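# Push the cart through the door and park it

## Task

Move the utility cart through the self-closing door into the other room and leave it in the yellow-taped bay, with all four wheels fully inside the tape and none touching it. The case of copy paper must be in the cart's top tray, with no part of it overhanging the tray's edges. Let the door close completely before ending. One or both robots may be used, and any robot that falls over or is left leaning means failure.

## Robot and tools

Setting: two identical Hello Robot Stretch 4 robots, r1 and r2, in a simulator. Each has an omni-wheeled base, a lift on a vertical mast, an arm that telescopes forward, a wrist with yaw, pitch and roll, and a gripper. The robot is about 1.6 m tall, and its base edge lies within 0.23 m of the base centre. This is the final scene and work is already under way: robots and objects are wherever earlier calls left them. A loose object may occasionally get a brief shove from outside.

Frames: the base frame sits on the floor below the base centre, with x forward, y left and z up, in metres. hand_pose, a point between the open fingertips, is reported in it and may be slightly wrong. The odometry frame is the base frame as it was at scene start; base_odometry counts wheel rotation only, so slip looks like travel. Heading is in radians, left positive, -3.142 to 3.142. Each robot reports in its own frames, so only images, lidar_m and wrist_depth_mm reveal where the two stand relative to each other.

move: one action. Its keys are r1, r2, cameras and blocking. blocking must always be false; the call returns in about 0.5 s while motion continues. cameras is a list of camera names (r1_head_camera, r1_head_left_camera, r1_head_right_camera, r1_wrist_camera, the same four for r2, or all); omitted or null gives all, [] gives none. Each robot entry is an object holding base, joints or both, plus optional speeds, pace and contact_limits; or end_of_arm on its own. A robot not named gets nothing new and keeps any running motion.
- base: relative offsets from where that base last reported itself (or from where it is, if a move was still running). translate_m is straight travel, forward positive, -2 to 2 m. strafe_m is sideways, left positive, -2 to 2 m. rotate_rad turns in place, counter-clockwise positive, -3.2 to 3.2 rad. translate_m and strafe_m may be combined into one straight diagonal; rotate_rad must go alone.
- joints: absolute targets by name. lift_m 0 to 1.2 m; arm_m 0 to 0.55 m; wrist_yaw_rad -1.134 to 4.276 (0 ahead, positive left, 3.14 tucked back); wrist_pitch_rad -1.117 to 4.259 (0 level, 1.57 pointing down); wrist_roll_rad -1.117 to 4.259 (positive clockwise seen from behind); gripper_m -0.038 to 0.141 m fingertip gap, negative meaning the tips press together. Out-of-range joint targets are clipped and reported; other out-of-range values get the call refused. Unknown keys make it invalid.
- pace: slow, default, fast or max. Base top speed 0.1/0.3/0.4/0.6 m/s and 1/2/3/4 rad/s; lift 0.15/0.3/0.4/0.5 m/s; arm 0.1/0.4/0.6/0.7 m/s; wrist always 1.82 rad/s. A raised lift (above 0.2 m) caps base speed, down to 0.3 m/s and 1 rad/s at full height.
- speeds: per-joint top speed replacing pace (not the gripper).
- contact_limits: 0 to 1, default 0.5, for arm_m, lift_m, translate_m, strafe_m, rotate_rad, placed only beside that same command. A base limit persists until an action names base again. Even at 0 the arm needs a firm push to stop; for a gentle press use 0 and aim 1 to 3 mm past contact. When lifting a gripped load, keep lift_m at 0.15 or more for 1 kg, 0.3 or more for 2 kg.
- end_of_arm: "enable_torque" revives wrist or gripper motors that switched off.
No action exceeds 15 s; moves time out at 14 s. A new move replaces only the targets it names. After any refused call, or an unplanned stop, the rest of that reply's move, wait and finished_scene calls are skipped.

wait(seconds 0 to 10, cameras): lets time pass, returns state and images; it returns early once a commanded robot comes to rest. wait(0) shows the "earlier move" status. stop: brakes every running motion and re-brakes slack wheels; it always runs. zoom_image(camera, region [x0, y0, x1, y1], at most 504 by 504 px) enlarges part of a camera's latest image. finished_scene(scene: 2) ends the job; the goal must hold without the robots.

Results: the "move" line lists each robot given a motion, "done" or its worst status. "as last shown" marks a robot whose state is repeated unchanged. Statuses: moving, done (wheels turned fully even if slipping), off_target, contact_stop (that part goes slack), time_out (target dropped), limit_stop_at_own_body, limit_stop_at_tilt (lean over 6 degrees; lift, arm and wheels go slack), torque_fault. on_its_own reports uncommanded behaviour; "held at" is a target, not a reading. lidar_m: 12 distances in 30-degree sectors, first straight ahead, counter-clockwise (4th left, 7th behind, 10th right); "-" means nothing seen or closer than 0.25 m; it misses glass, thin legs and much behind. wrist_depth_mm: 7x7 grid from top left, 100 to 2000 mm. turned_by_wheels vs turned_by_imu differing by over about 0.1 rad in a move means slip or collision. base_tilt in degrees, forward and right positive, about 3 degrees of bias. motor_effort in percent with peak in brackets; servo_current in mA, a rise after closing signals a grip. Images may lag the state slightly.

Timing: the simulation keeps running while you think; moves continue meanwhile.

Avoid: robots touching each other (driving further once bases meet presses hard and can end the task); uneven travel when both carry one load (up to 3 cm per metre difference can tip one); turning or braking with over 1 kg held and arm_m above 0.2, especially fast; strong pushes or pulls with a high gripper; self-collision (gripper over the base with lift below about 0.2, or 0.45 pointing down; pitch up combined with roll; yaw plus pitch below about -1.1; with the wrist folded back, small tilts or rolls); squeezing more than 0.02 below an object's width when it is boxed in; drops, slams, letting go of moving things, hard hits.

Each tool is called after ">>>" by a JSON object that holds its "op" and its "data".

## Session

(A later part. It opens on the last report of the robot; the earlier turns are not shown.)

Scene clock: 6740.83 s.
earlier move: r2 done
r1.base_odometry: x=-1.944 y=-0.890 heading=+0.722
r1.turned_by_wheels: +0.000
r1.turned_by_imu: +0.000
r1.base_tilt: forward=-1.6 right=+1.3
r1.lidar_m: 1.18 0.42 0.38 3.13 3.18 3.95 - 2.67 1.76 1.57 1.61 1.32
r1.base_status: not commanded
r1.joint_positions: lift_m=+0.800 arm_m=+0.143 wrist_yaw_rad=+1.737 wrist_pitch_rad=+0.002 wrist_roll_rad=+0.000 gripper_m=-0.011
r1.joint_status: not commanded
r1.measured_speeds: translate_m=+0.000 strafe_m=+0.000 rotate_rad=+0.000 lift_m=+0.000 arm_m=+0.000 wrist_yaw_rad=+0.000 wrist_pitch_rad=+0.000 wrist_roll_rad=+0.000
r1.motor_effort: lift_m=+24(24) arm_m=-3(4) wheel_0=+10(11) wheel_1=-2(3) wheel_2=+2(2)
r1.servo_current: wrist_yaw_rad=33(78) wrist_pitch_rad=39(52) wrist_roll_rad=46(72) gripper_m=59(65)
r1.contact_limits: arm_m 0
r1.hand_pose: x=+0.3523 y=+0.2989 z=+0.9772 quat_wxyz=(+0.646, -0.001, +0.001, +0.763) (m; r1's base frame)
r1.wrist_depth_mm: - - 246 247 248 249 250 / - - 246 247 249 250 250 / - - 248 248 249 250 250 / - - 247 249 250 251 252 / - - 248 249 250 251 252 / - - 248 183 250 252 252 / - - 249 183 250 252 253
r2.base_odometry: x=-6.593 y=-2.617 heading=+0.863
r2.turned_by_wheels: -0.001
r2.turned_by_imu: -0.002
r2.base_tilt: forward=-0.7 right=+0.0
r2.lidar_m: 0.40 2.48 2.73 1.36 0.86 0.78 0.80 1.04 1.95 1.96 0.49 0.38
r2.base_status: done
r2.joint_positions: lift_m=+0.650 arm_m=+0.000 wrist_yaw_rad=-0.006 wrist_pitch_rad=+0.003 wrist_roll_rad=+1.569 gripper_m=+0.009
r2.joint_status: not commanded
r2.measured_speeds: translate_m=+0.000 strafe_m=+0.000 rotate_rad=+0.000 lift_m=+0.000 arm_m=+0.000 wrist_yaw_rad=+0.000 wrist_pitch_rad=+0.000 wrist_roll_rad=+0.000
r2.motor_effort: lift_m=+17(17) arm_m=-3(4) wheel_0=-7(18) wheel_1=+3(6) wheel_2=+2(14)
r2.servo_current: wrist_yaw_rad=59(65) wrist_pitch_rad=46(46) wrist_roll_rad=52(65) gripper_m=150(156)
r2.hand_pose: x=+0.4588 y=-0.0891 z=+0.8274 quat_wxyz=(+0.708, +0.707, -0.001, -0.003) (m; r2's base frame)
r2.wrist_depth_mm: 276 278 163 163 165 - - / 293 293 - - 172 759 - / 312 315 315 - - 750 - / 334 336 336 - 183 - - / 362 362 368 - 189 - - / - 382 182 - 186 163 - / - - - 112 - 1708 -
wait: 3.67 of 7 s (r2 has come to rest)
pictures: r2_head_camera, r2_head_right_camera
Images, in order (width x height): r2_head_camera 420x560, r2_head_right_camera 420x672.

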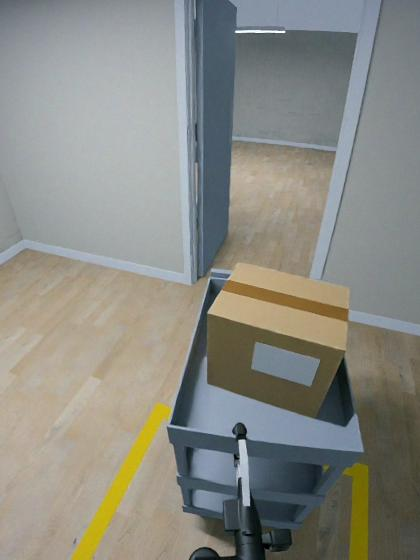

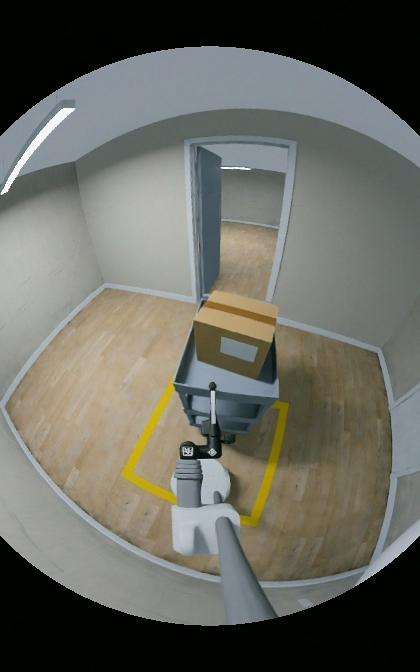

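>>> {"op": "move", "data": {"r2": {"base": {"translate_m": -0.317, "strafe_m": 0.094}, "pace": "slow"}, "blocking": false, "cameras": []}}

>>> {"op": "wait", "data": {"seconds": 7, "cameras": ["r2_head_camera", "r2_head_left_camera", "r2_head_right_camera"]}}

>>> {"op": "zoom_image", "data": {"camera": "r2_head_camera", "region": [0, 300, 420, 560]}}

Scene clock: 6781.77 s.
move: r2 moving
r1.base_odometry: x=-1.944 y=-0.890 heading=+0.722
r1.turned_by_wheels: +0.000
r1.turned_by_imu: +0.000
r1.base_tilt: forward=-1.5 right=+1.2
r1.lidar_m: 1.19 0.42 0.38 3.12 3.17 3.97 - 2.70 1.75 1.57 1.61 1.31
r1.base_status: not commanded
r1.joint_positions: lift_m=+0.800 arm_m=+0.143 wrist_yaw_rad=+1.737 wrist_pitch_rad=+0.002 wrist_roll_rad=+0.000 gripper_m=-0.011
r1.joint_status: not commanded
r1.measured_speeds: translate_m=+0.000 strafe_m=+0.000 rotate_rad=+0.000 lift_m=+0.000 arm_m=+0.000 wrist_yaw_rad=+0.000 wrist_pitch_rad=+0.000 wrist_roll_rad=+0.000
r1.motor_effort: lift_m=+24(24) arm_m=-3(4) wheel_0=+11(11) wheel_1=-2(3) wheel_2=+2(2)
r1.servo_current: wrist_yaw_rad=46(65) wrist_pitch_rad=39(46) wrist_roll_rad=39(59) gripper_m=59(65)
r1.contact_limits: arm_m 0
r1.hand_pose: x=+0.3523 y=+0.2989 z=+0.9772 quat_wxyz=(+0.646, -0.001, +0.001, +0.763) (m; r1's base frame)
r1.wrist_depth_mm: - - 246 247 248 250 250 / - - 247 248 249 249 250 / - - 247 248 249 250 250 / - - 247 249 250 250 251 / - - 248 248 250 251 252 / - - 248 184 251 252 253 / - - 249 183 251 253 253
r2.base_odometry: x=-6.604 y=-2.624 heading=+0.863
r2.turned_by_wheels: +0.000
r2.turned_by_imu: +0.000
r2.base_tilt: forward=-0.6 right=+0.1
r2.lidar_m: 0.40 2.50 2.71 1.35 0.88 0.78 0.79 1.04 1.95 1.95 0.49 0.40
r2.base_status: translate_m moving; strafe_m moving
r2.joint_positions: lift_m=+0.650 arm_m=+0.000 wrist_yaw_rad=-0.006 wrist_pitch_rad=+0.003 wrist_roll_rad=+1.569 gripper_m=+0.009
r2.joint_status: not commanded
r2.measured_speeds: translate_m=-0.049 strafe_m=+0.014 rotate_rad=+0.003 lift_m=+0.000 arm_m=+0.000 wrist_yaw_rad=+0.005 wrist_pitch_rad=+0.000 wrist_roll_rad=+0.000
r2.motor_effort: lift_m=+17(17) arm_m=-3(4) wheel_0=-11(16) wheel_1=-6(7) wheel_2=+11(11)
r2.servo_current: wrist_yaw_rad=46(65) wrist_pitch_rad=39(46) wrist_roll_rad=52(59) gripper_m=150(150)
r2.hand_pose: x=+0.4588 y=-0.0890 z=+0.8274 quat_wxyz=(+0.708, +0.707, -0.001, -0.003) (m; r2's base frame)
r2.wrist_depth_mm: 274 274 162 163 162 732 - / 289 291 - - 170 750 - / 314 315 314 - 177 750 - / 336 336 338 - 182 - - / 370 364 366 - 189 - - / - 384 183 - 183 164 - / - - - 112 - 1708 -
pictures: none
No camera images: "cameras" was empty.

Scene clock: 6785.80 s.
earlier move: r2 done
r1.base_odometry: x=-1.944 y=-0.890 heading=+0.722
r1.turned_by_wheels: +0.000
r1.turned_by_imu: +0.000
r1.base_tilt: forward=-1.6 right=+1.2
r1.lidar_m: 1.20 0.38 0.38 3.11 3.16 3.95 - 2.69 1.75 1.58 1.60 1.32
r1.base_status: not commanded
r1.joint_positions: lift_m=+0.800 arm_m=+0.143 wrist_yaw_rad=+1.737 wrist_pitch_rad=+0.002 wrist_roll_rad=+0.000 gripper_m=-0.011
r1.joint_status: not commanded
r1.measured_speeds: translate_m=+0.000 strafe_m=+0.000 rotate_rad=+0.000 lift_m=+0.000 arm_m=+0.000 wrist_yaw_rad=+0.000 wrist_pitch_rad=+0.000 wrist_roll_rad=+0.000
r1.motor_effort: lift_m=+24(24) arm_m=-3(4) wheel_0=+11(11) wheel_1=-2(3) wheel_2=+2(2)
r1.servo_current: wrist_yaw_rad=46(72) wrist_pitch_rad=39(46) wrist_roll_rad=39(65) gripper_m=59(72)
r1.contact_limits: arm_m 0
r1.hand_pose: x=+0.3523 y=+0.2989 z=+0.9772 quat_wxyz=(+0.646, -0.001, +0.001, +0.763) (m; r1's base frame)
r1.wrist_depth_mm: - - 247 247 248 249 250 / - - 247 247 248 250 250 / - - 247 248 249 250 251 / - - 248 249 249 251 251 / - - 248 249 250 251 252 / - - 248 183 251 251 253 / - - 249 183 251 253 253
r2.base_odometry: x=-6.871 y=-2.797 heading=+0.863
r2.turned_by_wheels: +0.000
r2.turned_by_imu: +0.002
r2.base_tilt: forward=-0.6 right=+0.1
r2.lidar_m: 0.41 2.88 2.76 0.83 0.51 0.47 0.47 0.62 1.31 1.97 0.49 0.40
r2.base_status: done
r2.joint_positions: lift_m=+0.650 arm_m=+0.000 wrist_yaw_rad=+0.004 wrist_pitch_rad=+0.003 wrist_roll_rad=+1.569 gripper_m=+0.009
r2.joint_status: not commanded
r2.measured_speeds: translate_m=+0.000 strafe_m=+0.000 rotate_rad=+0.000 lift_m=+0.000 arm_m=+0.000 wrist_yaw_rad=+0.000 wrist_pitch_rad=+0.000 wrist_roll_rad=+0.000
r2.motor_effort: lift_m=+17(17) arm_m=-4(4) wheel_0=-2(16) wheel_1=-5(8) wheel_2=+9(17)
r2.servo_current: wrist_yaw_rad=39(65) wrist_pitch_rad=46(46) wrist_roll_rad=46(65) gripper_m=150(156)
r2.hand_pose: x=+0.4596 y=-0.0863 z=+0.8274 quat_wxyz=(+0.708, +0.707, +0.002, +0.000) (m; r2's base frame)
r2.wrist_depth_mm: 265 267 151 151 152 707 - / 283 285 159 159 160 759 - / 307 309 164 164 169 768 - / 342 336 338 - 177 - - / - 375 373 - 186 1983 - / - 399 185 - 181 157 - / - - - 112 - 1708 -
wait: 4.03 of 7 s (r2 has come to rest)
pictures: r2_head_camera, r2_head_left_camera, r2_head_right_camera
Images, in order (width x height): r2_head_camera 420x560, r2_head_left_camera 420x672, r2_head_right_camera 420x672.

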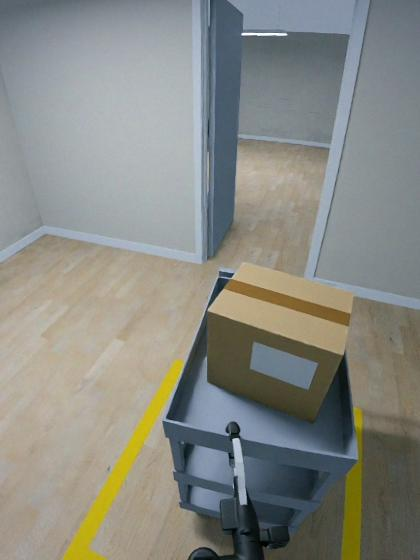

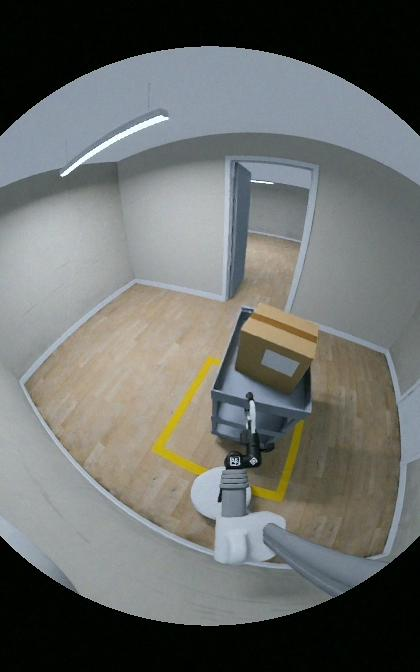

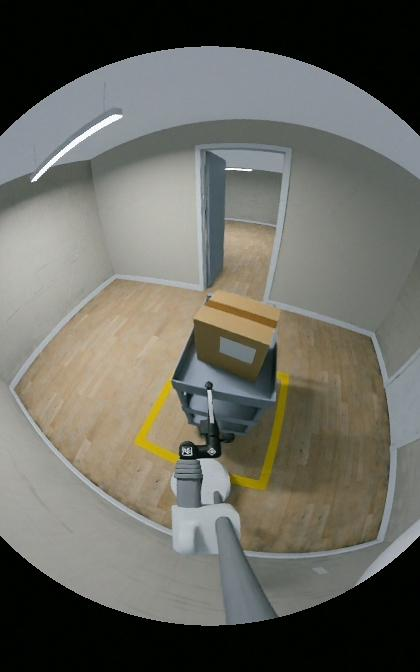

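Scaled by 1.200 from the camera's 420x560 image, which has a finer 1200x1600 frame.

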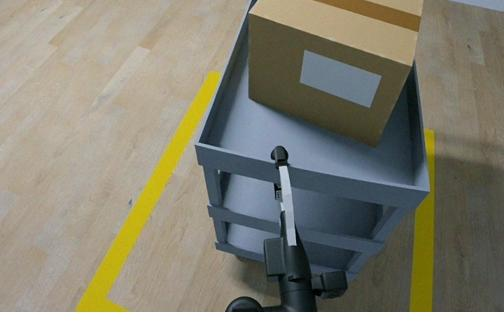

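>>> {"op": "zoom_image", "data": {"camera": "r2_head_camera", "region": [40, 480, 140, 560]}}

>>> {"op": "zoom_image", "data": {"camera": "r2_head_camera", "region": [120, 340, 220, 440]}}

>>> {"op": "zoom_image", "data": {"camera": "r2_head_camera", "region": [320, 380, 420, 480]}}

Scaled by 5.040 from the camera's 420x560 image, which has a finer 1200x1600 frame.

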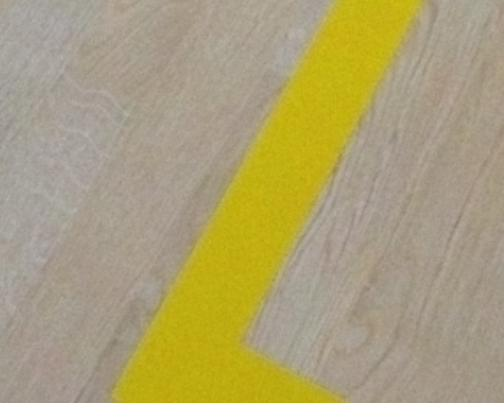

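Scaled by 5.040 from the camera's 420x560 image, which has a finer 1200x1600 frame.

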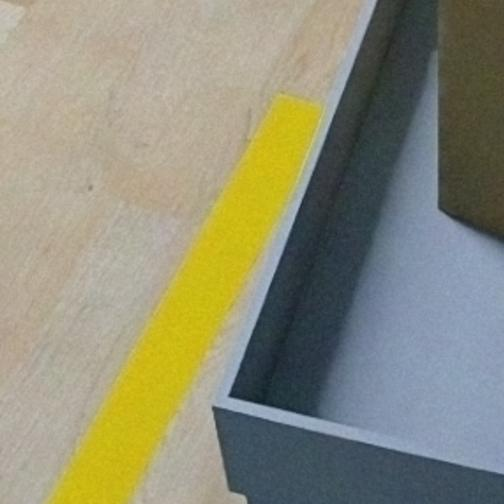

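Scaled by 5.040 from the camera's 420x560 image, which has a finer 1200x1600 frame.

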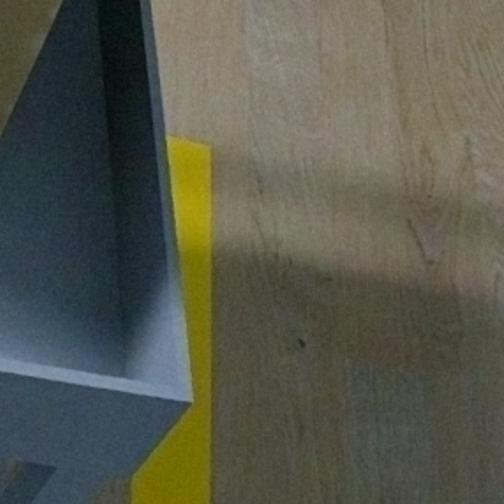

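>>> {"op": "move", "data": {"r2": {"joints": {"gripper_m": 0.135}}, "blocking": false, "cameras": []}}

>>> {"op": "wait", "data": {"seconds": 4, "cameras": ["r2_head_camera", "r2_wrist_camera"]}}

>>> {"op": "zoom_image", "data": {"camera": "r2_head_camera", "region": [110, 220, 390, 500]}}

Scene clock: 6850.60 s.
move: r2 moving
r1.base_odometry: x=-1.944 y=-0.890 heading=+0.722
r1.turned_by_wheels: +0.000
r1.turned_by_imu: +0.000
r1.base_tilt: forward=-1.6 right=+1.3
r1.lidar_m: 1.20 0.42 0.39 3.11 3.15 3.94 - 2.69 1.75 1.57 1.58 1.31
r1.base_status: not commanded
r1.joint_positions: lift_m=+0.800 arm_m=+0.143 wrist_yaw_rad=+1.737 wrist_pitch_rad=+0.002 wrist_roll_rad=+0.000 gripper_m=-0.011
r1.joint_status: not commanded
r1.measured_speeds: translate_m=+0.000 strafe_m=+0.000 rotate_rad=+0.000 lift_m=+0.000 arm_m=+0.000 wrist_yaw_rad=+0.000 wrist_pitch_rad=+0.000 wrist_roll_rad=+0.000
r1.motor_effort: lift_m=+24(24) arm_m=-4(4) wheel_0=+10(11) wheel_1=-3(3) wheel_2=+2(2)
r1.servo_current: wrist_yaw_rad=46(72) wrist_pitch_rad=33(46) wrist_roll_rad=52(52) gripper_m=59(65)
r1.contact_limits: arm_m 0
r1.hand_pose: x=+0.3523 y=+0.2989 z=+0.9772 quat_wxyz=(+0.646, -0.001, +0.001, +0.763) (m; r1's base frame)
r1.wrist_depth_mm: - - 246 247 248 249 249 / - - 247 248 249 249 250 / - - 247 248 249 249 251 / - - 247 249 250 250 252 / - - 249 249 250 252 251 / - - 248 184 251 252 253 / - - 249 183 251 252 253
r2.base_odometry: x=-6.871 y=-2.797 heading=+0.863
r2.turned_by_wheels: +0.000
r2.turned_by_imu: +0.000
r2.base_tilt: forward=-0.7 right=+0.0
r2.lidar_m: 0.39 2.90 2.76 0.85 0.53 0.47 0.49 0.62 1.33 1.96 2.44 0.40
r2.base_status: not commanded
r2.joint_positions: lift_m=+0.650 arm_m=+0.000 wrist_yaw_rad=+0.004 wrist_pitch_rad=+0.003 wrist_roll_rad=+1.569 gripper_m=+0.028
r2.joint_status: gripper_m moving
r2.measured_speeds: translate_m=+0.000 strafe_m=+0.000 rotate_rad=+0.000 lift_m=+0.000 arm_m=+0.000 wrist_yaw_rad=+0.000 wrist_pitch_rad=+0.000 wrist_roll_rad=+0.000
r2.motor_effort: lift_m=+17(17) arm_m=-4(4) wheel_0=-1(2) wheel_1=-5(6) wheel_2=+7(9)
r2.servo_current: wrist_yaw_rad=52(59) wrist_pitch_rad=39(46) wrist_roll_rad=46(59) gripper_m=85(156)
r2.hand_pose: x=+0.4596 y=-0.0863 z=+0.8274 quat_wxyz=(+0.708, +0.707, +0.002, +0.000) (m; r2's base frame)
r2.wrist_depth_mm: 267 268 154 154 155 707 - / 285 287 163 162 162 750 - / 312 312 314 - - 759 - / 345 342 343 - 181 - - / - 375 379 - 190 1921 - / - - 190 - 185 162 - / - - - 112 - 1661 -
pictures: none
No camera images: "cameras" was empty.

Scene clock: 6852.27 s.
earlier move: r2 done
r1.base_odometry: x=-1.944 y=-0.890 heading=+0.722
r1.turned_by_wheels: +0.000
r1.turned_by_imu: +0.000
r1.base_tilt: forward=-1.6 right=+1.2
r1.lidar_m: 1.19 0.41 0.39 3.10 3.18 3.93 - 2.67 1.73 1.59 1.57 1.32
r1.base_status: not commanded
r1.joint_positions: lift_m=+0.800 arm_m=+0.143 wrist_yaw_rad=+1.737 wrist_pitch_rad=+0.002 wrist_roll_rad=+0.000 gripper_m=-0.011
r1.joint_status: not commanded
r1.measured_speeds: translate_m=+0.000 strafe_m=+0.000 rotate_rad=+0.000 lift_m=+0.000 arm_m=+0.000 wrist_yaw_rad=+0.000 wrist_pitch_rad=+0.000 wrist_roll_rad=+0.000
r1.motor_effort: lift_m=+24(24) arm_m=-3(4) wheel_0=+11(11) wheel_1=-2(3) wheel_2=+2(2)
r1.servo_current: wrist_yaw_rad=52(72) wrist_pitch_rad=39(52) wrist_roll_rad=39(65) gripper_m=65(65)
r1.contact_limits: arm_m 0
r1.hand_pose: x=+0.3523 y=+0.2989 z=+0.9772 quat_wxyz=(+0.646, -0.001, +0.001, +0.763) (m; r1's base frame)
r1.wrist_depth_mm: - - 246 247 248 249 250 / - - 247 248 248 251 251 / - - 247 248 250 250 251 / - - 247 249 249 250 251 / - - 249 249 251 251 252 / - - 248 183 251 252 253 / - - 249 183 251 253 253
r2.base_odometry: x=-6.871 y=-2.797 heading=+0.863
r2.turned_by_wheels: +0.000
r2.turned_by_imu: +0.000
r2.base_tilt: forward=-0.7 right=+0.1
r2.lidar_m: 0.42 2.87 2.76 0.83 0.52 0.46 0.50 0.62 1.32 1.95 2.46 0.40
r2.base_status: not commanded
r2.joint_positions: lift_m=+0.650 arm_m=+0.000 wrist_yaw_rad=+0.003 wrist_pitch_rad=+0.003 wrist_roll_rad=+1.569 gripper_m=+0.135
r2.joint_status: all done
r2.measured_speeds: translate_m=+0.000 strafe_m=+0.000 rotate_rad=+0.000 lift_m=+0.000 arm_m=+0.000 wrist_yaw_rad=+0.000 wrist_pitch_rad=+0.000 wrist_roll_rad=+0.000
r2.motor_effort: lift_m=+17(17) arm_m=-4(4) wheel_0=+0(2) wheel_1=-5(6) wheel_2=+5(9)
r2.servo_current: wrist_yaw_rad=52(59) wrist_pitch_rad=46(46) wrist_roll_rad=39(65) gripper_m=46(156)
r2.hand_pose: x=+0.4595 y=-0.0866 z=+0.8274 quat_wxyz=(+0.708, +0.707, +0.002, +0.000) (m; r2's base frame)
r2.wrist_depth_mm: 282 282 274 - 166 715 - / 298 301 301 - 177 759 - / 325 325 327 - 187 778 - / 359 353 355 - 193 - - / - 392 382 - 206 - - / - - 198 157 213 208 - / - - - 112 - 1863 1229
wait: 1.67 of 4 s (r2 has come to rest)
pictures: r2_head_camera, r2_wrist_camera
Images, in order (width x height): r2_head_camera 420x560, r2_wrist_camera 616x392.

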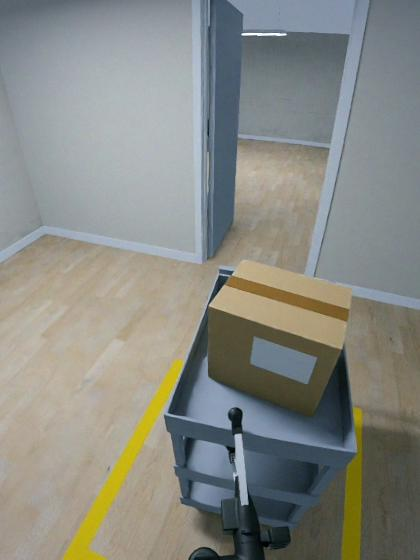

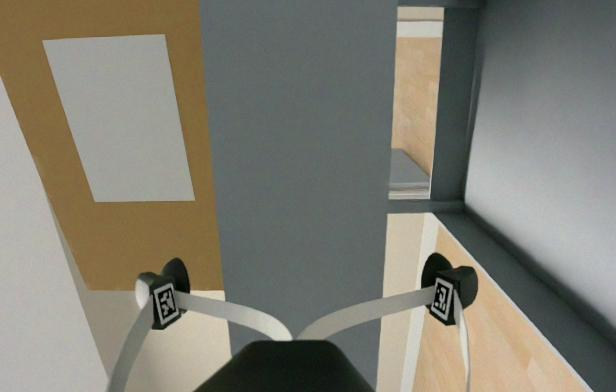

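Scaled by 1.800 from the camera's 420x560 image, which has a finer 1200x1600 frame.

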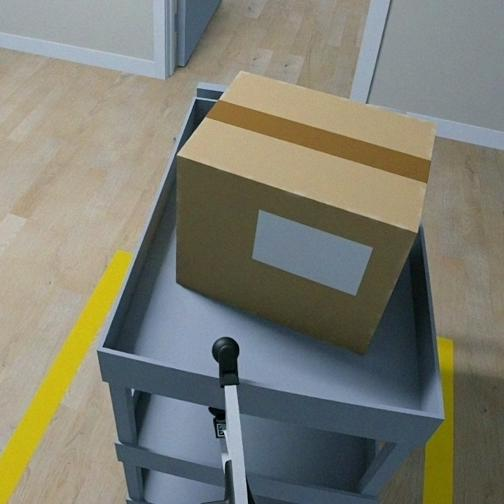

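>>> {"op": "move", "data": {"r2": {"base": {"translate_m": -0.12}, "pace": "slow"}, "blocking": false, "cameras": []}}

>>> {"op": "wait", "data": {"seconds": 4, "cameras": ["r2_head_camera", "r2_wrist_camera"]}}

Scene clock: 6875.47 s.
move: r2 moving
r1.base_odometry: x=-1.944 y=-0.890 heading=+0.722
r1.turned_by_wheels: +0.000
r1.turned_by_imu: +0.000
r1.base_tilt: forward=-1.6 right=+1.3
r1.lidar_m: 1.18 0.40 0.37 3.11 3.15 3.94 - 2.66 1.77 1.58 1.60 1.30
r1.base_status: not commanded
r1.joint_positions: lift_m=+0.800 arm_m=+0.143 wrist_yaw_rad=+1.737 wrist_pitch_rad=+0.002 wrist_roll_rad=+0.000 gripper_m=-0.011
r1.joint_status: not commanded
r1.measured_speeds: translate_m=+0.000 strafe_m=+0.000 rotate_rad=+0.000 lift_m=+0.000 arm_m=+0.000 wrist_yaw_rad=+0.000 wrist_pitch_rad=+0.000 wrist_roll_rad=+0.000
r1.motor_effort: lift_m=+24(24) arm_m=-3(4) wheel_0=+11(11) wheel_1=-3(3) wheel_2=+2(2)
r1.servo_current: wrist_yaw_rad=59(59) wrist_pitch_rad=46(46) wrist_roll_rad=46(65) gripper_m=59(65)
r1.contact_limits: arm_m 0
r1.hand_pose: x=+0.3523 y=+0.2989 z=+0.9772 quat_wxyz=(+0.646, -0.001, +0.001, +0.763) (m; r1's base frame)
r1.wrist_depth_mm: - - 247 247 249 249 250 / - - 247 248 248 250 250 / - - 248 248 249 250 250 / - - 247 249 250 251 250 / - - 248 249 251 251 251 / - - 249 183 251 252 253 / - - 249 183 251 252 253
r2.base_odometry: x=-6.879 y=-2.806 heading=+0.863
r2.turned_by_wheels: +0.000
r2.turned_by_imu: +0.000
r2.base_tilt: forward=-0.7 right=+0.1
r2.lidar_m: 0.44 2.91 2.76 0.82 0.52 0.44 0.47 0.63 1.30 1.93 2.46 0.43
r2.base_status: translate_m moving
r2.joint_positions: lift_m=+0.650 arm_m=+0.000 wrist_yaw_rad=+0.003 wrist_pitch_rad=+0.003 wrist_roll_rad=+1.569 gripper_m=+0.135
r2.joint_status: not commanded
r2.measured_speeds: translate_m=-0.048 strafe_m=+0.000 rotate_rad=+0.002 lift_m=+0.000 arm_m=+0.000 wrist_yaw_rad=+0.000 wrist_pitch_rad=+0.000 wrist_roll_rad=+0.000
r2.motor_effort: lift_m=+17(17) arm_m=-3(4) wheel_0=-7(8) wheel_1=-5(8) wheel_2=+8(10)
r2.servo_current: wrist_yaw_rad=39(59) wrist_pitch_rad=39(46) wrist_roll_rad=39(59) gripper_m=52(52)
r2.hand_pose: x=+0.4595 y=-0.0866 z=+0.8274 quat_wxyz=(+0.708, +0.707, +0.002, +0.000) (m; r2's base frame)
r2.wrist_depth_mm: 289 291 293 - 179 - - / 307 310 309 - 187 759 - / 334 334 338 - 196 778 - / 382 366 366 - 208 - - / - 402 397 - 217 - - / - - 193 157 223 208 - / - - - 112 - 1863 -
pictures: none
No camera images: "cameras" was empty.

Scene clock: 6877.43 s.
earlier move: r2 done
r1.base_odometry: x=-1.944 y=-0.890 heading=+0.722
r1.turned_by_wheels: +0.000
r1.turned_by_imu: +0.000
r1.base_tilt: forward=-1.6 right=+1.3
r1.lidar_m: 1.18 0.42 0.39 3.11 3.17 3.97 - 2.68 1.77 1.56 1.59 1.32
r1.base_status: not commanded
r1.joint_positions: lift_m=+0.800 arm_m=+0.143 wrist_yaw_rad=+1.737 wrist_pitch_rad=+0.002 wrist_roll_rad=+0.000 gripper_m=-0.011
r1.joint_status: not commanded
r1.measured_speeds: translate_m=+0.000 strafe_m=+0.000 rotate_rad=+0.000 lift_m=+0.000 arm_m=+0.000 wrist_yaw_rad=+0.000 wrist_pitch_rad=+0.000 wrist_roll_rad=+0.000
r1.motor_effort: lift_m=+24(24) arm_m=-3(4) wheel_0=+11(11) wheel_1=-2(3) wheel_2=+2(2)
r1.servo_current: wrist_yaw_rad=78(78) wrist_pitch_rad=39(52) wrist_roll_rad=46(65) gripper_m=59(65)
r1.contact_limits: arm_m 0
r1.hand_pose: x=+0.3523 y=+0.2989 z=+0.9772 quat_wxyz=(+0.646, -0.001, +0.001, +0.763) (m; r1's base frame)
r1.wrist_depth_mm: - - 246 247 248 249 250 / - - 246 247 248 249 250 / - - 247 248 249 249 251 / - - 248 248 250 250 251 / - - 249 249 251 251 252 / - - 248 184 250 252 252 / - - 249 183 251 252 253
r2.base_odometry: x=-6.949 y=-2.888 heading=+0.863
r2.turned_by_wheels: +0.000
r2.turned_by_imu: +0.000
r2.base_tilt: forward=-0.7 right=+0.1
r2.lidar_m: 0.51 3.03 2.81 0.63 0.39 0.36 0.37 0.48 1.01 1.91 2.37 0.53
r2.base_status: done
r2.joint_positions: lift_m=+0.650 arm_m=+0.000 wrist_yaw_rad=+0.003 wrist_pitch_rad=+0.003 wrist_roll_rad=+1.569 gripper_m=+0.135
r2.joint_status: not commanded
r2.measured_speeds: translate_m=+0.000 strafe_m=+0.000 rotate_rad=+0.000 lift_m=+0.000 arm_m=+0.000 wrist_yaw_rad=+0.000 wrist_pitch_rad=+0.000 wrist_roll_rad=+0.000
r2.motor_effort: lift_m=+17(17) arm_m=-3(4) wheel_0=-3(9) wheel_1=-3(8) wheel_2=+6(10)
r2.servo_current: wrist_yaw_rad=52(59) wrist_pitch_rad=39(46) wrist_roll_rad=46(59) gripper_m=52(59)
r2.hand_pose: x=+0.4595 y=-0.0866 z=+0.8274 quat_wxyz=(+0.708, +0.707, +0.002, +0.000) (m; r2's base frame)
r2.wrist_depth_mm: - 389 387 - - - - / - 404 404 - - - - / - 436 442 - - - - / - 488 484 - - - - / - - 512 - - - - / - - 216 159 - 188 - / - - - 112 - 1863 -
wait: 1.97 of 4 s (r2 has come to rest)
pictures: r2_head_camera, r2_wrist_camera
Images, in order (width x height): r2_head_camera 420x560, r2_wrist_camera 616x392.

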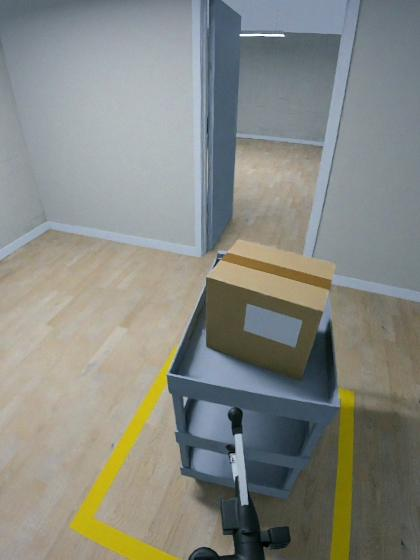

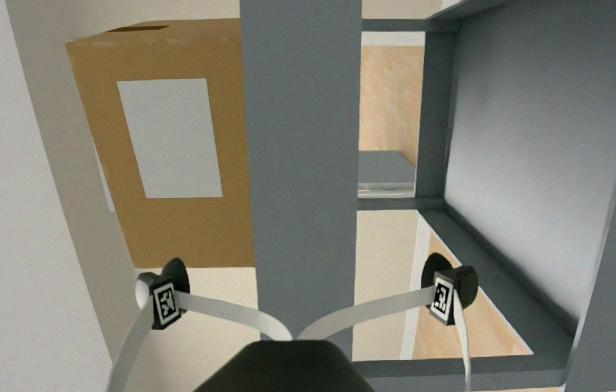

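>>> {"op": "zoom_image", "data": {"camera": "r2_head_camera", "region": [40, 320, 240, 560]}}

>>> {"op": "zoom_image", "data": {"camera": "r2_head_camera", "region": [220, 360, 420, 560]}}

Scaled by 2.100 from the camera's 420x560 image, which has a finer 1200x1600 frame.

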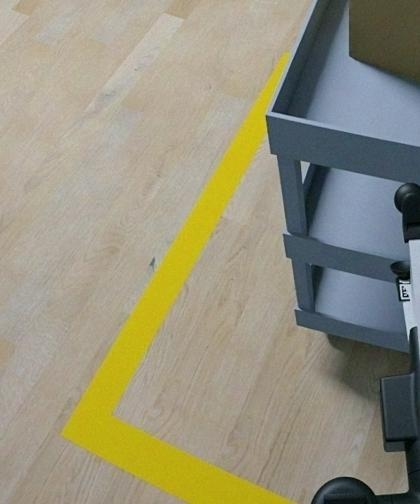

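Scaled by 2.520 from the camera's 420x560 image, which has a finer 1200x1600 frame.

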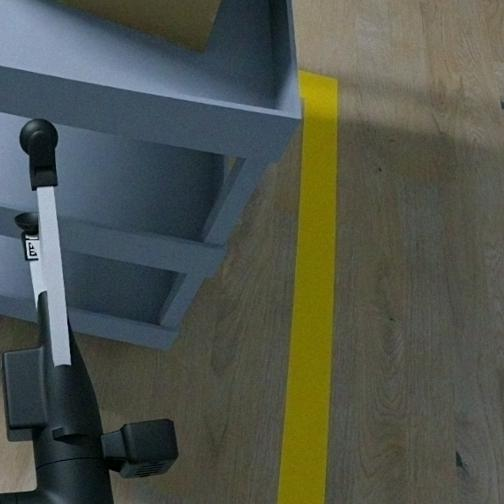

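>>> {"op": "zoom_image", "data": {"camera": "r2_head_camera", "region": [170, 440, 310, 540]}}

Scaled by 3.600 from the camera's 420x560 image, which has a finer 1200x1600 frame.

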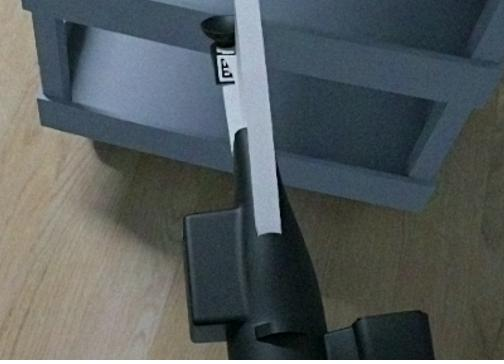

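>>> {"op": "move", "data": {"r1": {"base": {"translate_m": -0.047, "strafe_m": 0.106}, "joints": {"wrist_yaw_rad": 1.62}, "speeds": {"wrist_yaw_rad": 0.08}, "pace": "slow"}, "r2": {"base": {"translate_m": 0.476, "strafe_m": 1.106}, "pace": "default"}, "blocking": false, "cameras": []}}

>>> {"op": "wait", "data": {"seconds": 3, "cameras": []}}

>>> {"op": "wait", "data": {"seconds": 6, "cameras": ["r2_head_camera", "r1_head_camera", "r1_wrist_camera"]}}

Scene clock: 6948.37 s.
move: r1 moving; r2 moving
r1.base_odometry: x=-1.955 y=-0.885 heading=+0.723
r1.turned_by_wheels: +0.001
r1.turned_by_imu: +0.001
r1.base_tilt: forward=-1.6 right=+1.3
r1.lidar_m: 1.20 0.42 0.37 3.10 3.15 3.94 - 2.66 1.74 1.57 1.61 1.33
r1.base_status: translate_m moving; strafe_m moving
r1.joint_positions: lift_m=+0.800 arm_m=+0.143 wrist_yaw_rad=+1.713 wrist_pitch_rad=+0.002 wrist_roll_rad=+0.000 gripper_m=-0.011
r1.joint_status: wrist_yaw_rad moving
r1.measured_speeds: translate_m=-0.019 strafe_m=+0.045 rotate_rad=+0.001 lift_m=+0.000 arm_m=+0.000 wrist_yaw_rad=-0.058 wrist_pitch_rad=+0.000 wrist_roll_rad=+0.000
r1.motor_effort: lift_m=+24(24) arm_m=-4(4) wheel_0=-3(9) wheel_1=+5(6) wheel_2=+7(7)
r1.servo_current: wrist_yaw_rad=65(78) wrist_pitch_rad=46(52) wrist_roll_rad=65(72) gripper_m=52(59)
r1.contact_limits: arm_m 0
r1.hand_pose: x=+0.3595 y=+0.2979 z=+0.9772 quat_wxyz=(+0.655, -0.001, +0.001, +0.756) (m; r1's base frame)
r1.wrist_depth_mm: - - 245 247 248 249 250 / - - 246 247 248 249 250 / - - 246 247 249 250 250 / - - 247 248 250 250 252 / - - 247 249 250 251 252 / - - 248 184 250 251 252 / - - 249 180 177 252 254
r2.base_odometry: x=-6.963 y=-2.860 heading=+0.863
r2.turned_by_wheels: +0.000
r2.turned_by_imu: +0.000
r2.base_tilt: forward=-0.6 right=+0.1
r2.lidar_m: 0.54 3.01 2.78 0.66 0.39 0.35 0.37 0.49 1.02 1.94 2.40 0.53
r2.base_status: translate_m moving; strafe_m moving
r2.joint_positions: lift_m=+0.650 arm_m=+0.000 wrist_yaw_rad=+0.003 wrist_pitch_rad=+0.003 wrist_roll_rad=+1.569 gripper_m=+0.135
r2.joint_status: not commanded
r2.measured_speeds: translate_m=+0.050 strafe_m=+0.112 rotate_rad=+0.002 lift_m=+0.000 arm_m=+0.000 wrist_yaw_rad=+0.000 wrist_pitch_rad=+0.000 wrist_roll_rad=+0.000
r2.motor_effort: lift_m=+17(17) arm_m=-3(4) wheel_0=-7(10) wheel_1=+10(12) wheel_2=-7(9)
r2.servo_current: wrist_yaw_rad=46(52) wrist_pitch_rad=39(52) wrist_roll_rad=39(52) gripper_m=52(59)
r2.hand_pose: x=+0.4595 y=-0.0866 z=+0.8274 quat_wxyz=(+0.708, +0.707, +0.002, +0.000) (m; r2's base frame)
r2.wrist_depth_mm: 379 382 387 - 831 - - / - 407 407 - - - - / - 439 442 - - - - / - 488 477 - - - - / - - 517 - - - - / - - 217 159 - 208 - / - - - 112 - - -
pictures: none
No camera images: "cameras" was empty.

Scene clock: 6950.30 s.
earlier move: r1 done; r2 moving
r1.base_odometry: x=-2.049 y=-0.842 heading=+0.723
r1.turned_by_wheels: +0.000
r1.turned_by_imu: +0.001
r1.base_tilt: forward=-1.6 right=+1.3
r1.lidar_m: 1.20 0.42 0.42 3.01 3.03 3.82 - 2.83 1.89 1.65 1.71 1.37
r1.base_status: done
r1.joint_positions: lift_m=+0.800 arm_m=+0.143 wrist_yaw_rad=+1.625 wrist_pitch_rad=+0.002 wrist_roll_rad=+0.000 gripper_m=-0.011
r1.joint_status: all done
r1.measured_speeds: translate_m=+0.000 strafe_m=+0.000 rotate_rad=+0.000 lift_m=+0.000 arm_m=+0.000 wrist_yaw_rad=+0.000 wrist_pitch_rad=+0.000 wrist_roll_rad=+0.000
r1.motor_effort: lift_m=+24(24) arm_m=-3(4) wheel_0=+4(9) wheel_1=+2(8) wheel_2=+6(8)
r1.servo_current: wrist_yaw_rad=59(104) wrist_pitch_rad=52(52) wrist_roll_rad=59(72) gripper_m=59(65)
r1.contact_limits: arm_m 0
r1.hand_pose: x=+0.3856 y=+0.2927 z=+0.9772 quat_wxyz=(+0.688, -0.001, +0.001, +0.726) (m; r1's base frame)
r1.wrist_depth_mm: - - 247 247 246 247 246 / - - 248 247 247 247 246 / - - 247 247 247 247 246 / - - 247 247 248 248 248 / - - 248 248 248 248 248 / - - 249 183 249 249 249 / - - 250 182 250 249 249
r2.base_odometry: x=-7.192 y=-2.392 heading=+0.863
r2.turned_by_wheels: +0.000
r2.turned_by_imu: +0.001
r2.base_tilt: forward=-0.7 right=+0.1
r2.lidar_m: 2.40 2.45 2.26 0.64 0.39 0.38 0.38 0.51 1.07 2.44 0.55 0.59
r2.base_status: translate_m moving; strafe_m moving
r2.joint_positions: lift_m=+0.650 arm_m=+0.000 wrist_yaw_rad=+0.003 wrist_pitch_rad=+0.003 wrist_roll_rad=+1.569 gripper_m=+0.135
r2.joint_status: not commanded
r2.measured_speeds: translate_m=+0.118 strafe_m=+0.277 rotate_rad=+0.002 lift_m=+0.000 arm_m=+0.000 wrist_yaw_rad=+0.000 wrist_pitch_rad=+0.000 wrist_roll_rad=+0.000
r2.motor_effort: lift_m=+17(17) arm_m=-4(4) wheel_0=-8(11) wheel_1=+7(13) wheel_2=-8(9)
r2.servo_current: wrist_yaw_rad=39(52) wrist_pitch_rad=46(52) wrist_roll_rad=52(59) gripper_m=46(59)
r2.hand_pose: x=+0.4595 y=-0.0866 z=+0.8274 quat_wxyz=(+0.708, +0.707, +0.002, +0.000) (m; r2's base frame)
r2.wrist_depth_mm: - - - - - 1756 1138 / - - - - - 1708 1182 / - - - - - 1661 1160 / - - - - - 1808 1182 / - - - - - 1618 1205 / - - 216 - - 1430 1182 / - - - 112 - 1863 1182
wait: 1.93 of 3 s (r1 has come to rest)
pictures: none
No camera images: "cameras" was empty.

Scene clock: 6953.37 s.
earlier move: r2 done
r1.base_odometry: x=-2.049 y=-0.842 heading=+0.723
r1.turned_by_wheels: +0.000
r1.turned_by_imu: +0.000
r1.base_tilt: forward=-1.6 right=+1.2
r1.lidar_m: 1.23 0.44 0.43 3.00 3.05 3.80 - 2.85 1.87 1.69 1.68 1.34
r1.base_status: done
r1.joint_positions: lift_m=+0.800 arm_m=+0.143 wrist_yaw_rad=+1.625 wrist_pitch_rad=+0.002 wrist_roll_rad=+0.000 gripper_m=-0.011
r1.joint_status: all done
r1.measured_speeds: translate_m=+0.000 strafe_m=+0.000 rotate_rad=+0.000 lift_m=+0.000 arm_m=+0.000 wrist_yaw_rad=+0.000 wrist_pitch_rad=+0.000 wrist_roll_rad=+0.000
r1.motor_effort: lift_m=+24(24) arm_m=-3(4) wheel_0=+5(9) wheel_1=+2(8) wheel_2=+6(8)
r1.servo_current: wrist_yaw_rad=65(104) wrist_pitch_rad=52(52) wrist_roll_rad=46(72) gripper_m=59(65)
r1.contact_limits: arm_m 0
r1.hand_pose: x=+0.3856 y=+0.2927 z=+0.9772 quat_wxyz=(+0.688, -0.001, +0.001, +0.726) (m; r1's base frame)
r1.wrist_depth_mm: - - 246 246 246 246 246 / - - 247 247 248 247 247 / - - 248 247 248 247 247 / - - 247 248 248 248 248 / - - 248 248 249 249 248 / - - 249 183 248 250 250 / - - 250 182 249 250 250
r2.base_odometry: x=-7.479 y=-1.807 heading=+0.863
r2.turned_by_wheels: +0.000
r2.turned_by_imu: +0.001
r2.base_tilt: forward=-0.7 right=+0.1
r2.lidar_m: 2.37 1.77 1.61 0.66 0.43 0.38 0.40 0.52 1.08 0.98 1.07 2.34
r2.base_status: done
r2.joint_positions: lift_m=+0.650 arm_m=+0.000 wrist_yaw_rad=+0.003 wrist_pitch_rad=+0.003 wrist_roll_rad=+1.569 gripper_m=+0.135
r2.joint_status: not commanded
r2.measured_speeds: translate_m=+0.000 strafe_m=+0.000 rotate_rad=+0.000 lift_m=+0.000 arm_m=+0.000 wrist_yaw_rad=+0.000 wrist_pitch_rad=+0.000 wrist_roll_rad=+0.000
r2.motor_effort: lift_m=+17(17) arm_m=-3(4) wheel_0=-2(11) wheel_1=+2(13) wheel_2=-5(9)
r2.servo_current: wrist_yaw_rad=46(65) wrist_pitch_rad=46(52) wrist_roll_rad=52(65) gripper_m=52(59)
r2.hand_pose: x=+0.4595 y=-0.0866 z=+0.8274 quat_wxyz=(+0.708, +0.707, +0.002, +0.000) (m; r2's base frame)
r2.wrist_depth_mm: - - - - - 1708 1138 / - - - - - 1661 1160 / - - - - - 1756 1160 / - - - - - 1756 1182 / - - - - - 1618 1182 / - - 217 - - 1397 1205 / - - - 112 - 1921 1160
wait: 3.07 of 6 s (r2 has come to rest)
pictures: r1_head_camera, r1_wrist_camera, r2_head_camera
Images, in order (width x height): r1_head_camera 420x560, r1_wrist_camera 616x392, r2_head_camera 420x560.

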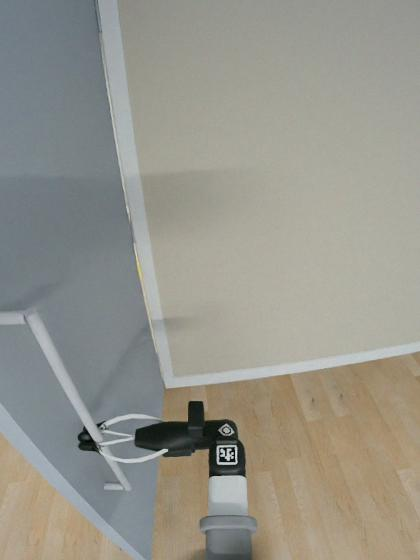

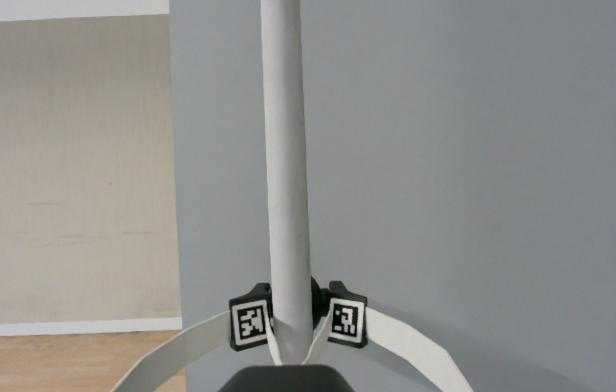

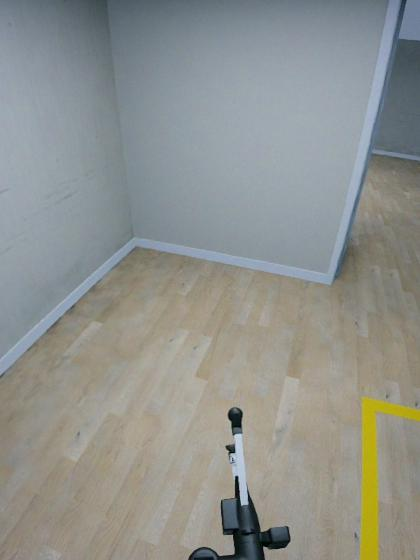

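>>> {"op": "move", "data": {"r1": {"base": {"translate_m": -0.056, "strafe_m": 0.248}, "joints": {"wrist_yaw_rad": 1.35}, "speeds": {"wrist_yaw_rad": 0.1}, "pace": "slow"}, "r2": {"base": {"rotate_rad": -1.2}, "pace": "default"}, "blocking": false, "cameras": []}}

>>> {"op": "wait", "data": {"seconds": 5, "cameras": []}}

>>> {"op": "wait", "data": {"seconds": 4, "cameras": ["r2_head_camera", "r1_wrist_camera"]}}

Scene clock: 6963.00 s.
move: r1 moving; r2 moving
r1.base_odometry: x=-2.060 y=-0.834 heading=+0.725
r1.turned_by_wheels: +0.001
r1.turned_by_imu: +0.001
r1.base_tilt: forward=-1.6 right=+1.3
r1.lidar_m: 1.23 0.41 0.41 3.00 3.02 3.80 - 2.87 1.88 1.71 1.72 1.36
r1.base_status: translate_m moving; strafe_m moving
r1.joint_positions: lift_m=+0.800 arm_m=+0.143 wrist_yaw_rad=+1.594 wrist_pitch_rad=+0.002 wrist_roll_rad=+0.000 gripper_m=-0.011
r1.joint_status: wrist_yaw_rad moving
r1.measured_speeds: translate_m=-0.012 strafe_m=+0.050 rotate_rad=+0.004 lift_m=+0.000 arm_m=+0.000 wrist_yaw_rad=-0.072 wrist_pitch_rad=+0.000 wrist_roll_rad=+0.000
r1.motor_effort: lift_m=+24(24) arm_m=-3(4) wheel_0=-1(5) wheel_1=+8(9) wheel_2=+6(7)
r1.servo_current: wrist_yaw_rad=137(137) wrist_pitch_rad=46(52) wrist_roll_rad=46(72) gripper_m=52(59)
r1.contact_limits: arm_m 0
r1.hand_pose: x=+0.3947 y=+0.2903 z=+0.9772 quat_wxyz=(+0.699, -0.001, +0.001, +0.715) (m; r1's base frame)
r1.wrist_depth_mm: - - 245 246 247 248 248 / - - 246 247 247 247 249 / - - 247 247 248 248 249 / - - 247 248 248 249 250 / - - 248 248 249 249 251 / - - 247 182 249 251 251 / - - 248 181 250 250 251
r2.base_odometry: x=-7.479 y=-1.807 heading=+0.611
r2.turned_by_wheels: -0.252
r2.turned_by_imu: -0.244
r2.base_tilt: forward=-0.7 right=+0.1
r2.lidar_m: 2.36 2.07 1.62 1.05 0.47 0.38 0.38 0.43 0.70 1.41 0.98 1.38
r2.base_status: rotate_rad moving
r2.joint_positions: lift_m=+0.650 arm_m=+0.000 wrist_yaw_rad=+0.003 wrist_pitch_rad=+0.003 wrist_roll_rad=+1.569 gripper_m=+0.135
r2.joint_status: not commanded
r2.measured_speeds: translate_m=+0.000 strafe_m=+0.000 rotate_rad=-0.973 lift_m=+0.000 arm_m=+0.000 wrist_yaw_rad=+0.000 wrist_pitch_rad=+0.000 wrist_roll_rad=+0.000
r2.motor_effort: lift_m=+17(17) arm_m=-3(4) wheel_0=+7(8) wheel_1=+8(10) wheel_2=+10(11)
r2.servo_current: wrist_yaw_rad=52(52) wrist_pitch_rad=39(46) wrist_roll_rad=39(59) gripper_m=59(59)
r2.hand_pose: x=+0.4595 y=-0.0866 z=+0.8274 quat_wxyz=(+0.708, +0.707, +0.002, +0.000) (m; r2's base frame)
r2.wrist_depth_mm: - - - - - 1708 1160 / - - - - - 1708 1182 / - - - - - 1708 1160 / - - - - - 1708 1182 / - - - - - 1576 1160 / - - 218 - - 1397 1160 / - - - 112 - 1863 1182
pictures: none
No camera images: "cameras" was empty.

Scene clock: 6964.33 s.
earlier move: r1 moving; r2 done
r1.base_odometry: x=-2.159 y=-0.763 heading=+0.725
r1.turned_by_wheels: +0.000
r1.turned_by_imu: +0.003
r1.base_tilt: forward=-1.6 right=+1.3
r1.lidar_m: 1.00 0.42 0.42 2.88 2.92 3.67 - 3.05 1.99 1.82 1.85 1.35
r1.base_status: translate_m moving; strafe_m moving
r1.joint_positions: lift_m=+0.800 arm_m=+0.143 wrist_yaw_rad=+1.474 wrist_pitch_rad=+0.002 wrist_roll_rad=+0.000 gripper_m=-0.011
r1.joint_status: wrist_yaw_rad moving
r1.measured_speeds: translate_m=-0.021 strafe_m=+0.097 rotate_rad=+0.005 lift_m=+0.000 arm_m=+0.000 wrist_yaw_rad=-0.100 wrist_pitch_rad=+0.000 wrist_roll_rad=+0.000
r1.motor_effort: lift_m=+24(24) arm_m=+4(4) wheel_0=+4(5) wheel_1=+8(12) wheel_2=+6(7)
r1.servo_current: wrist_yaw_rad=215(267) wrist_pitch_rad=39(52) wrist_roll_rad=39(72) gripper_m=52(65)
r1.contact_limits: arm_m 0
r1.hand_pose: x=+0.4287 y=+0.2786 z=+0.9772 quat_wxyz=(+0.740, -0.001, +0.001, +0.672) (m; r1's base frame)
r1.wrist_depth_mm: - - 245 244 243 243 242 / - - 245 244 244 244 243 / - - 246 245 245 244 243 / - - 246 246 245 245 244 / - - 248 247 246 245 245 / - - 187 183 246 245 246 / - - 249 185 157 246 246
r2.base_odometry: x=-7.479 y=-1.807 heading=-0.336
r2.turned_by_wheels: -0.947
r2.turned_by_imu: -0.922
r2.base_tilt: forward=-0.7 right=+0.0
r2.lidar_m: 0.99 2.37 2.35 1.90 1.62 0.85 0.47 0.38 0.39 0.47 0.80 1.01
r2.base_status: done
r2.joint_positions: lift_m=+0.650 arm_m=+0.000 wrist_yaw_rad=+0.003 wrist_pitch_rad=+0.003 wrist_roll_rad=+1.569 gripper_m=+0.135
r2.joint_status: not commanded
r2.measured_speeds: translate_m=+0.000 strafe_m=+0.000 rotate_rad=+0.000 lift_m=+0.000 arm_m=+0.000 wrist_yaw_rad=+0.000 wrist_pitch_rad=+0.000 wrist_roll_rad=+0.000
r2.motor_effort: lift_m=+17(17) arm_m=-3(4) wheel_0=+5(9) wheel_1=+4(12) wheel_2=+3(11)
r2.servo_current: wrist_yaw_rad=46(59) wrist_pitch_rad=39(46) wrist_roll_rad=46(65) gripper_m=46(59)
r2.hand_pose: x=+0.4595 y=-0.0867 z=+0.8274 quat_wxyz=(+0.708, +0.707, +0.002, +0.000) (m; r2's base frame)
r2.wrist_depth_mm: - - - - - 1661 1160 / - - - - - 1708 1042 / - - 1098 1008 - - - / - - 991 976 - - 866 / - - - - - 1336 1060 / - - 216 1118 - 1098 1118 / - - - 112 - 1921 1205
wait: 1.33 of 5 s (r2 has come to rest)
pictures: none
No camera images: "cameras" was empty.

Scene clock: 6966.27 s.
earlier move: r1 done
r1.base_odometry: x=-2.255 y=-0.693 heading=+0.725
r1.turned_by_wheels: +0.000
r1.turned_by_imu: +0.002
r1.base_tilt: forward=-1.6 right=+1.3
r1.lidar_m: 0.85 0.46 1.62 2.76 2.78 3.52 - 3.23 2.13 1.92 1.97 1.35
r1.base_status: done
r1.joint_positions: lift_m=+0.800 arm_m=+0.143 wrist_yaw_rad=+1.367 wrist_pitch_rad=+0.002 wrist_roll_rad=+0.000 gripper_m=-0.011
r1.joint_status: all done
r1.measured_speeds: translate_m=+0.000 strafe_m=+0.000 rotate_rad=+0.000 lift_m=+0.000 arm_m=+0.000 wrist_yaw_rad=+0.000 wrist_pitch_rad=+0.000 wrist_roll_rad=+0.000
r1.on_its_own: wrist_yaw_rad is at rest, and its servo_current (111 mA) is outside its rest range (0 to 104 mA)
r1.motor_effort: lift_m=+24(24) arm_m=+4(4) wheel_0=+6(10) wheel_1=+3(12) wheel_2=+8(9)
r1.servo_current: wrist_yaw_rad=111(267) wrist_pitch_rad=46(52) wrist_roll_rad=52(72) gripper_m=52(65)
r1.contact_limits: arm_m 0
r1.hand_pose: x=+0.4580 y=+0.2647 z=+0.9772 quat_wxyz=(+0.775, -0.001, +0.001, +0.631) (m; r1's base frame)
r1.wrist_depth_mm: - - 249 245 245 243 243 / - - 248 247 246 244 243 / - - 250 182 247 245 244 / - - 250 248 247 245 244 / - - 251 248 247 246 245 / - - 250 184 247 247 245 / - - 251 183 249 246 247
r2.base_odometry: x=-7.479 y=-1.807 heading=-0.336
r2.turned_by_wheels: +0.000
r2.turned_by_imu: +0.000
r2.base_tilt: forward=-0.7 right=+0.1
r2.lidar_m: 0.99 2.37 2.36 1.93 1.60 0.87 0.48 0.39 0.39 0.47 0.82 1.06
r2.base_status: done
r2.joint_positions: lift_m=+0.650 arm_m=+0.000 wrist_yaw_rad=+0.003 wrist_pitch_rad=+0.003 wrist_roll_rad=+1.569 gripper_m=+0.135
r2.joint_status: not commanded
r2.measured_speeds: translate_m=+0.000 strafe_m=+0.000 rotate_rad=+0.000 lift_m=+0.000 arm_m=+0.000 wrist_yaw_rad=+0.000 wrist_pitch_rad=+0.000 wrist_roll_rad=+0.000
r2.motor_effort: lift_m=+17(17) arm_m=-4(4) wheel_0=+4(9) wheel_1=+4(12) wheel_2=+3(11)
r2.servo_current: wrist_yaw_rad=52(59) wrist_pitch_rad=46(46) wrist_roll_rad=39(65) gripper_m=52(59)
r2.hand_pose: x=+0.4595 y=-0.0867 z=+0.8274 quat_wxyz=(+0.708, +0.707, +0.002, +0.000) (m; r2's base frame)
r2.wrist_depth_mm: - - - - - 1661 1182 / - - - - - 1661 1060 / - - 1098 1025 - - - / - - 991 960 - - 866 / - - - - - 1336 1078 / - - 218 1138 - 1078 1138 / - - - 112 - 1863 1205
wait: 1.93 of 4 s (r1 has come to rest)
pictures: r1_wrist_camera, r2_head_camera
Images, in order (width x height): r1_wrist_camera 616x392, r2_head_camera 420x560.

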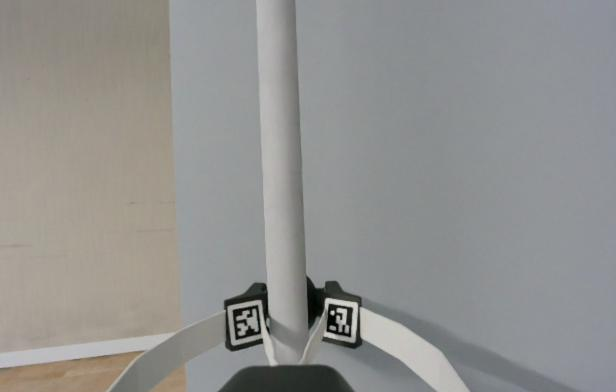

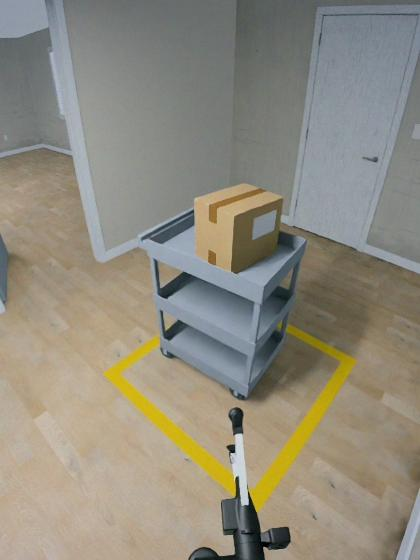

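>>> {"op": "zoom_image", "data": {"camera": "r2_head_camera", "region": [90, 280, 370, 520]}}

>>> {"op": "zoom_image", "data": {"camera": "r2_head_camera", "region": [100, 310, 220, 400]}}

>>> {"op": "zoom_image", "data": {"camera": "r2_head_camera", "region": [210, 290, 370, 410]}}

Scaled by 1.800 from the camera's 420x560 image, which has a finer 1200x1600 frame.

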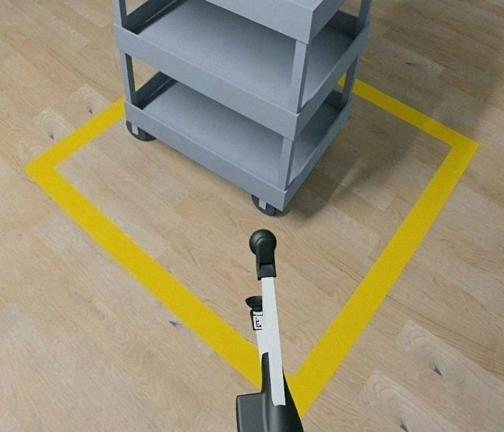

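Scaled by 4.200 from the camera's 420x560 image, which has a finer 1200x1600 frame.

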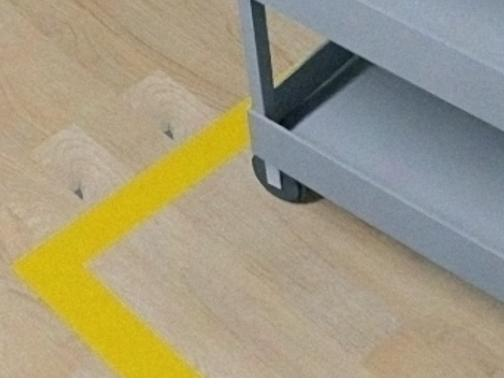

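Scaled by 3.150 from the camera's 420x560 image, which has a finer 1200x1600 frame.

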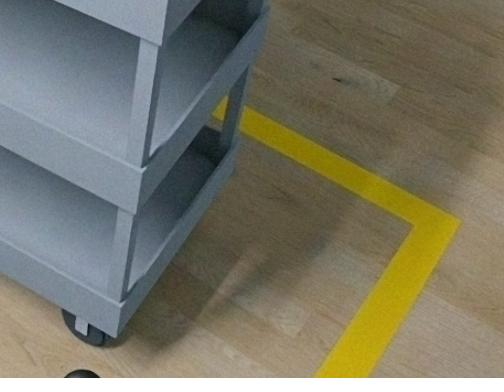

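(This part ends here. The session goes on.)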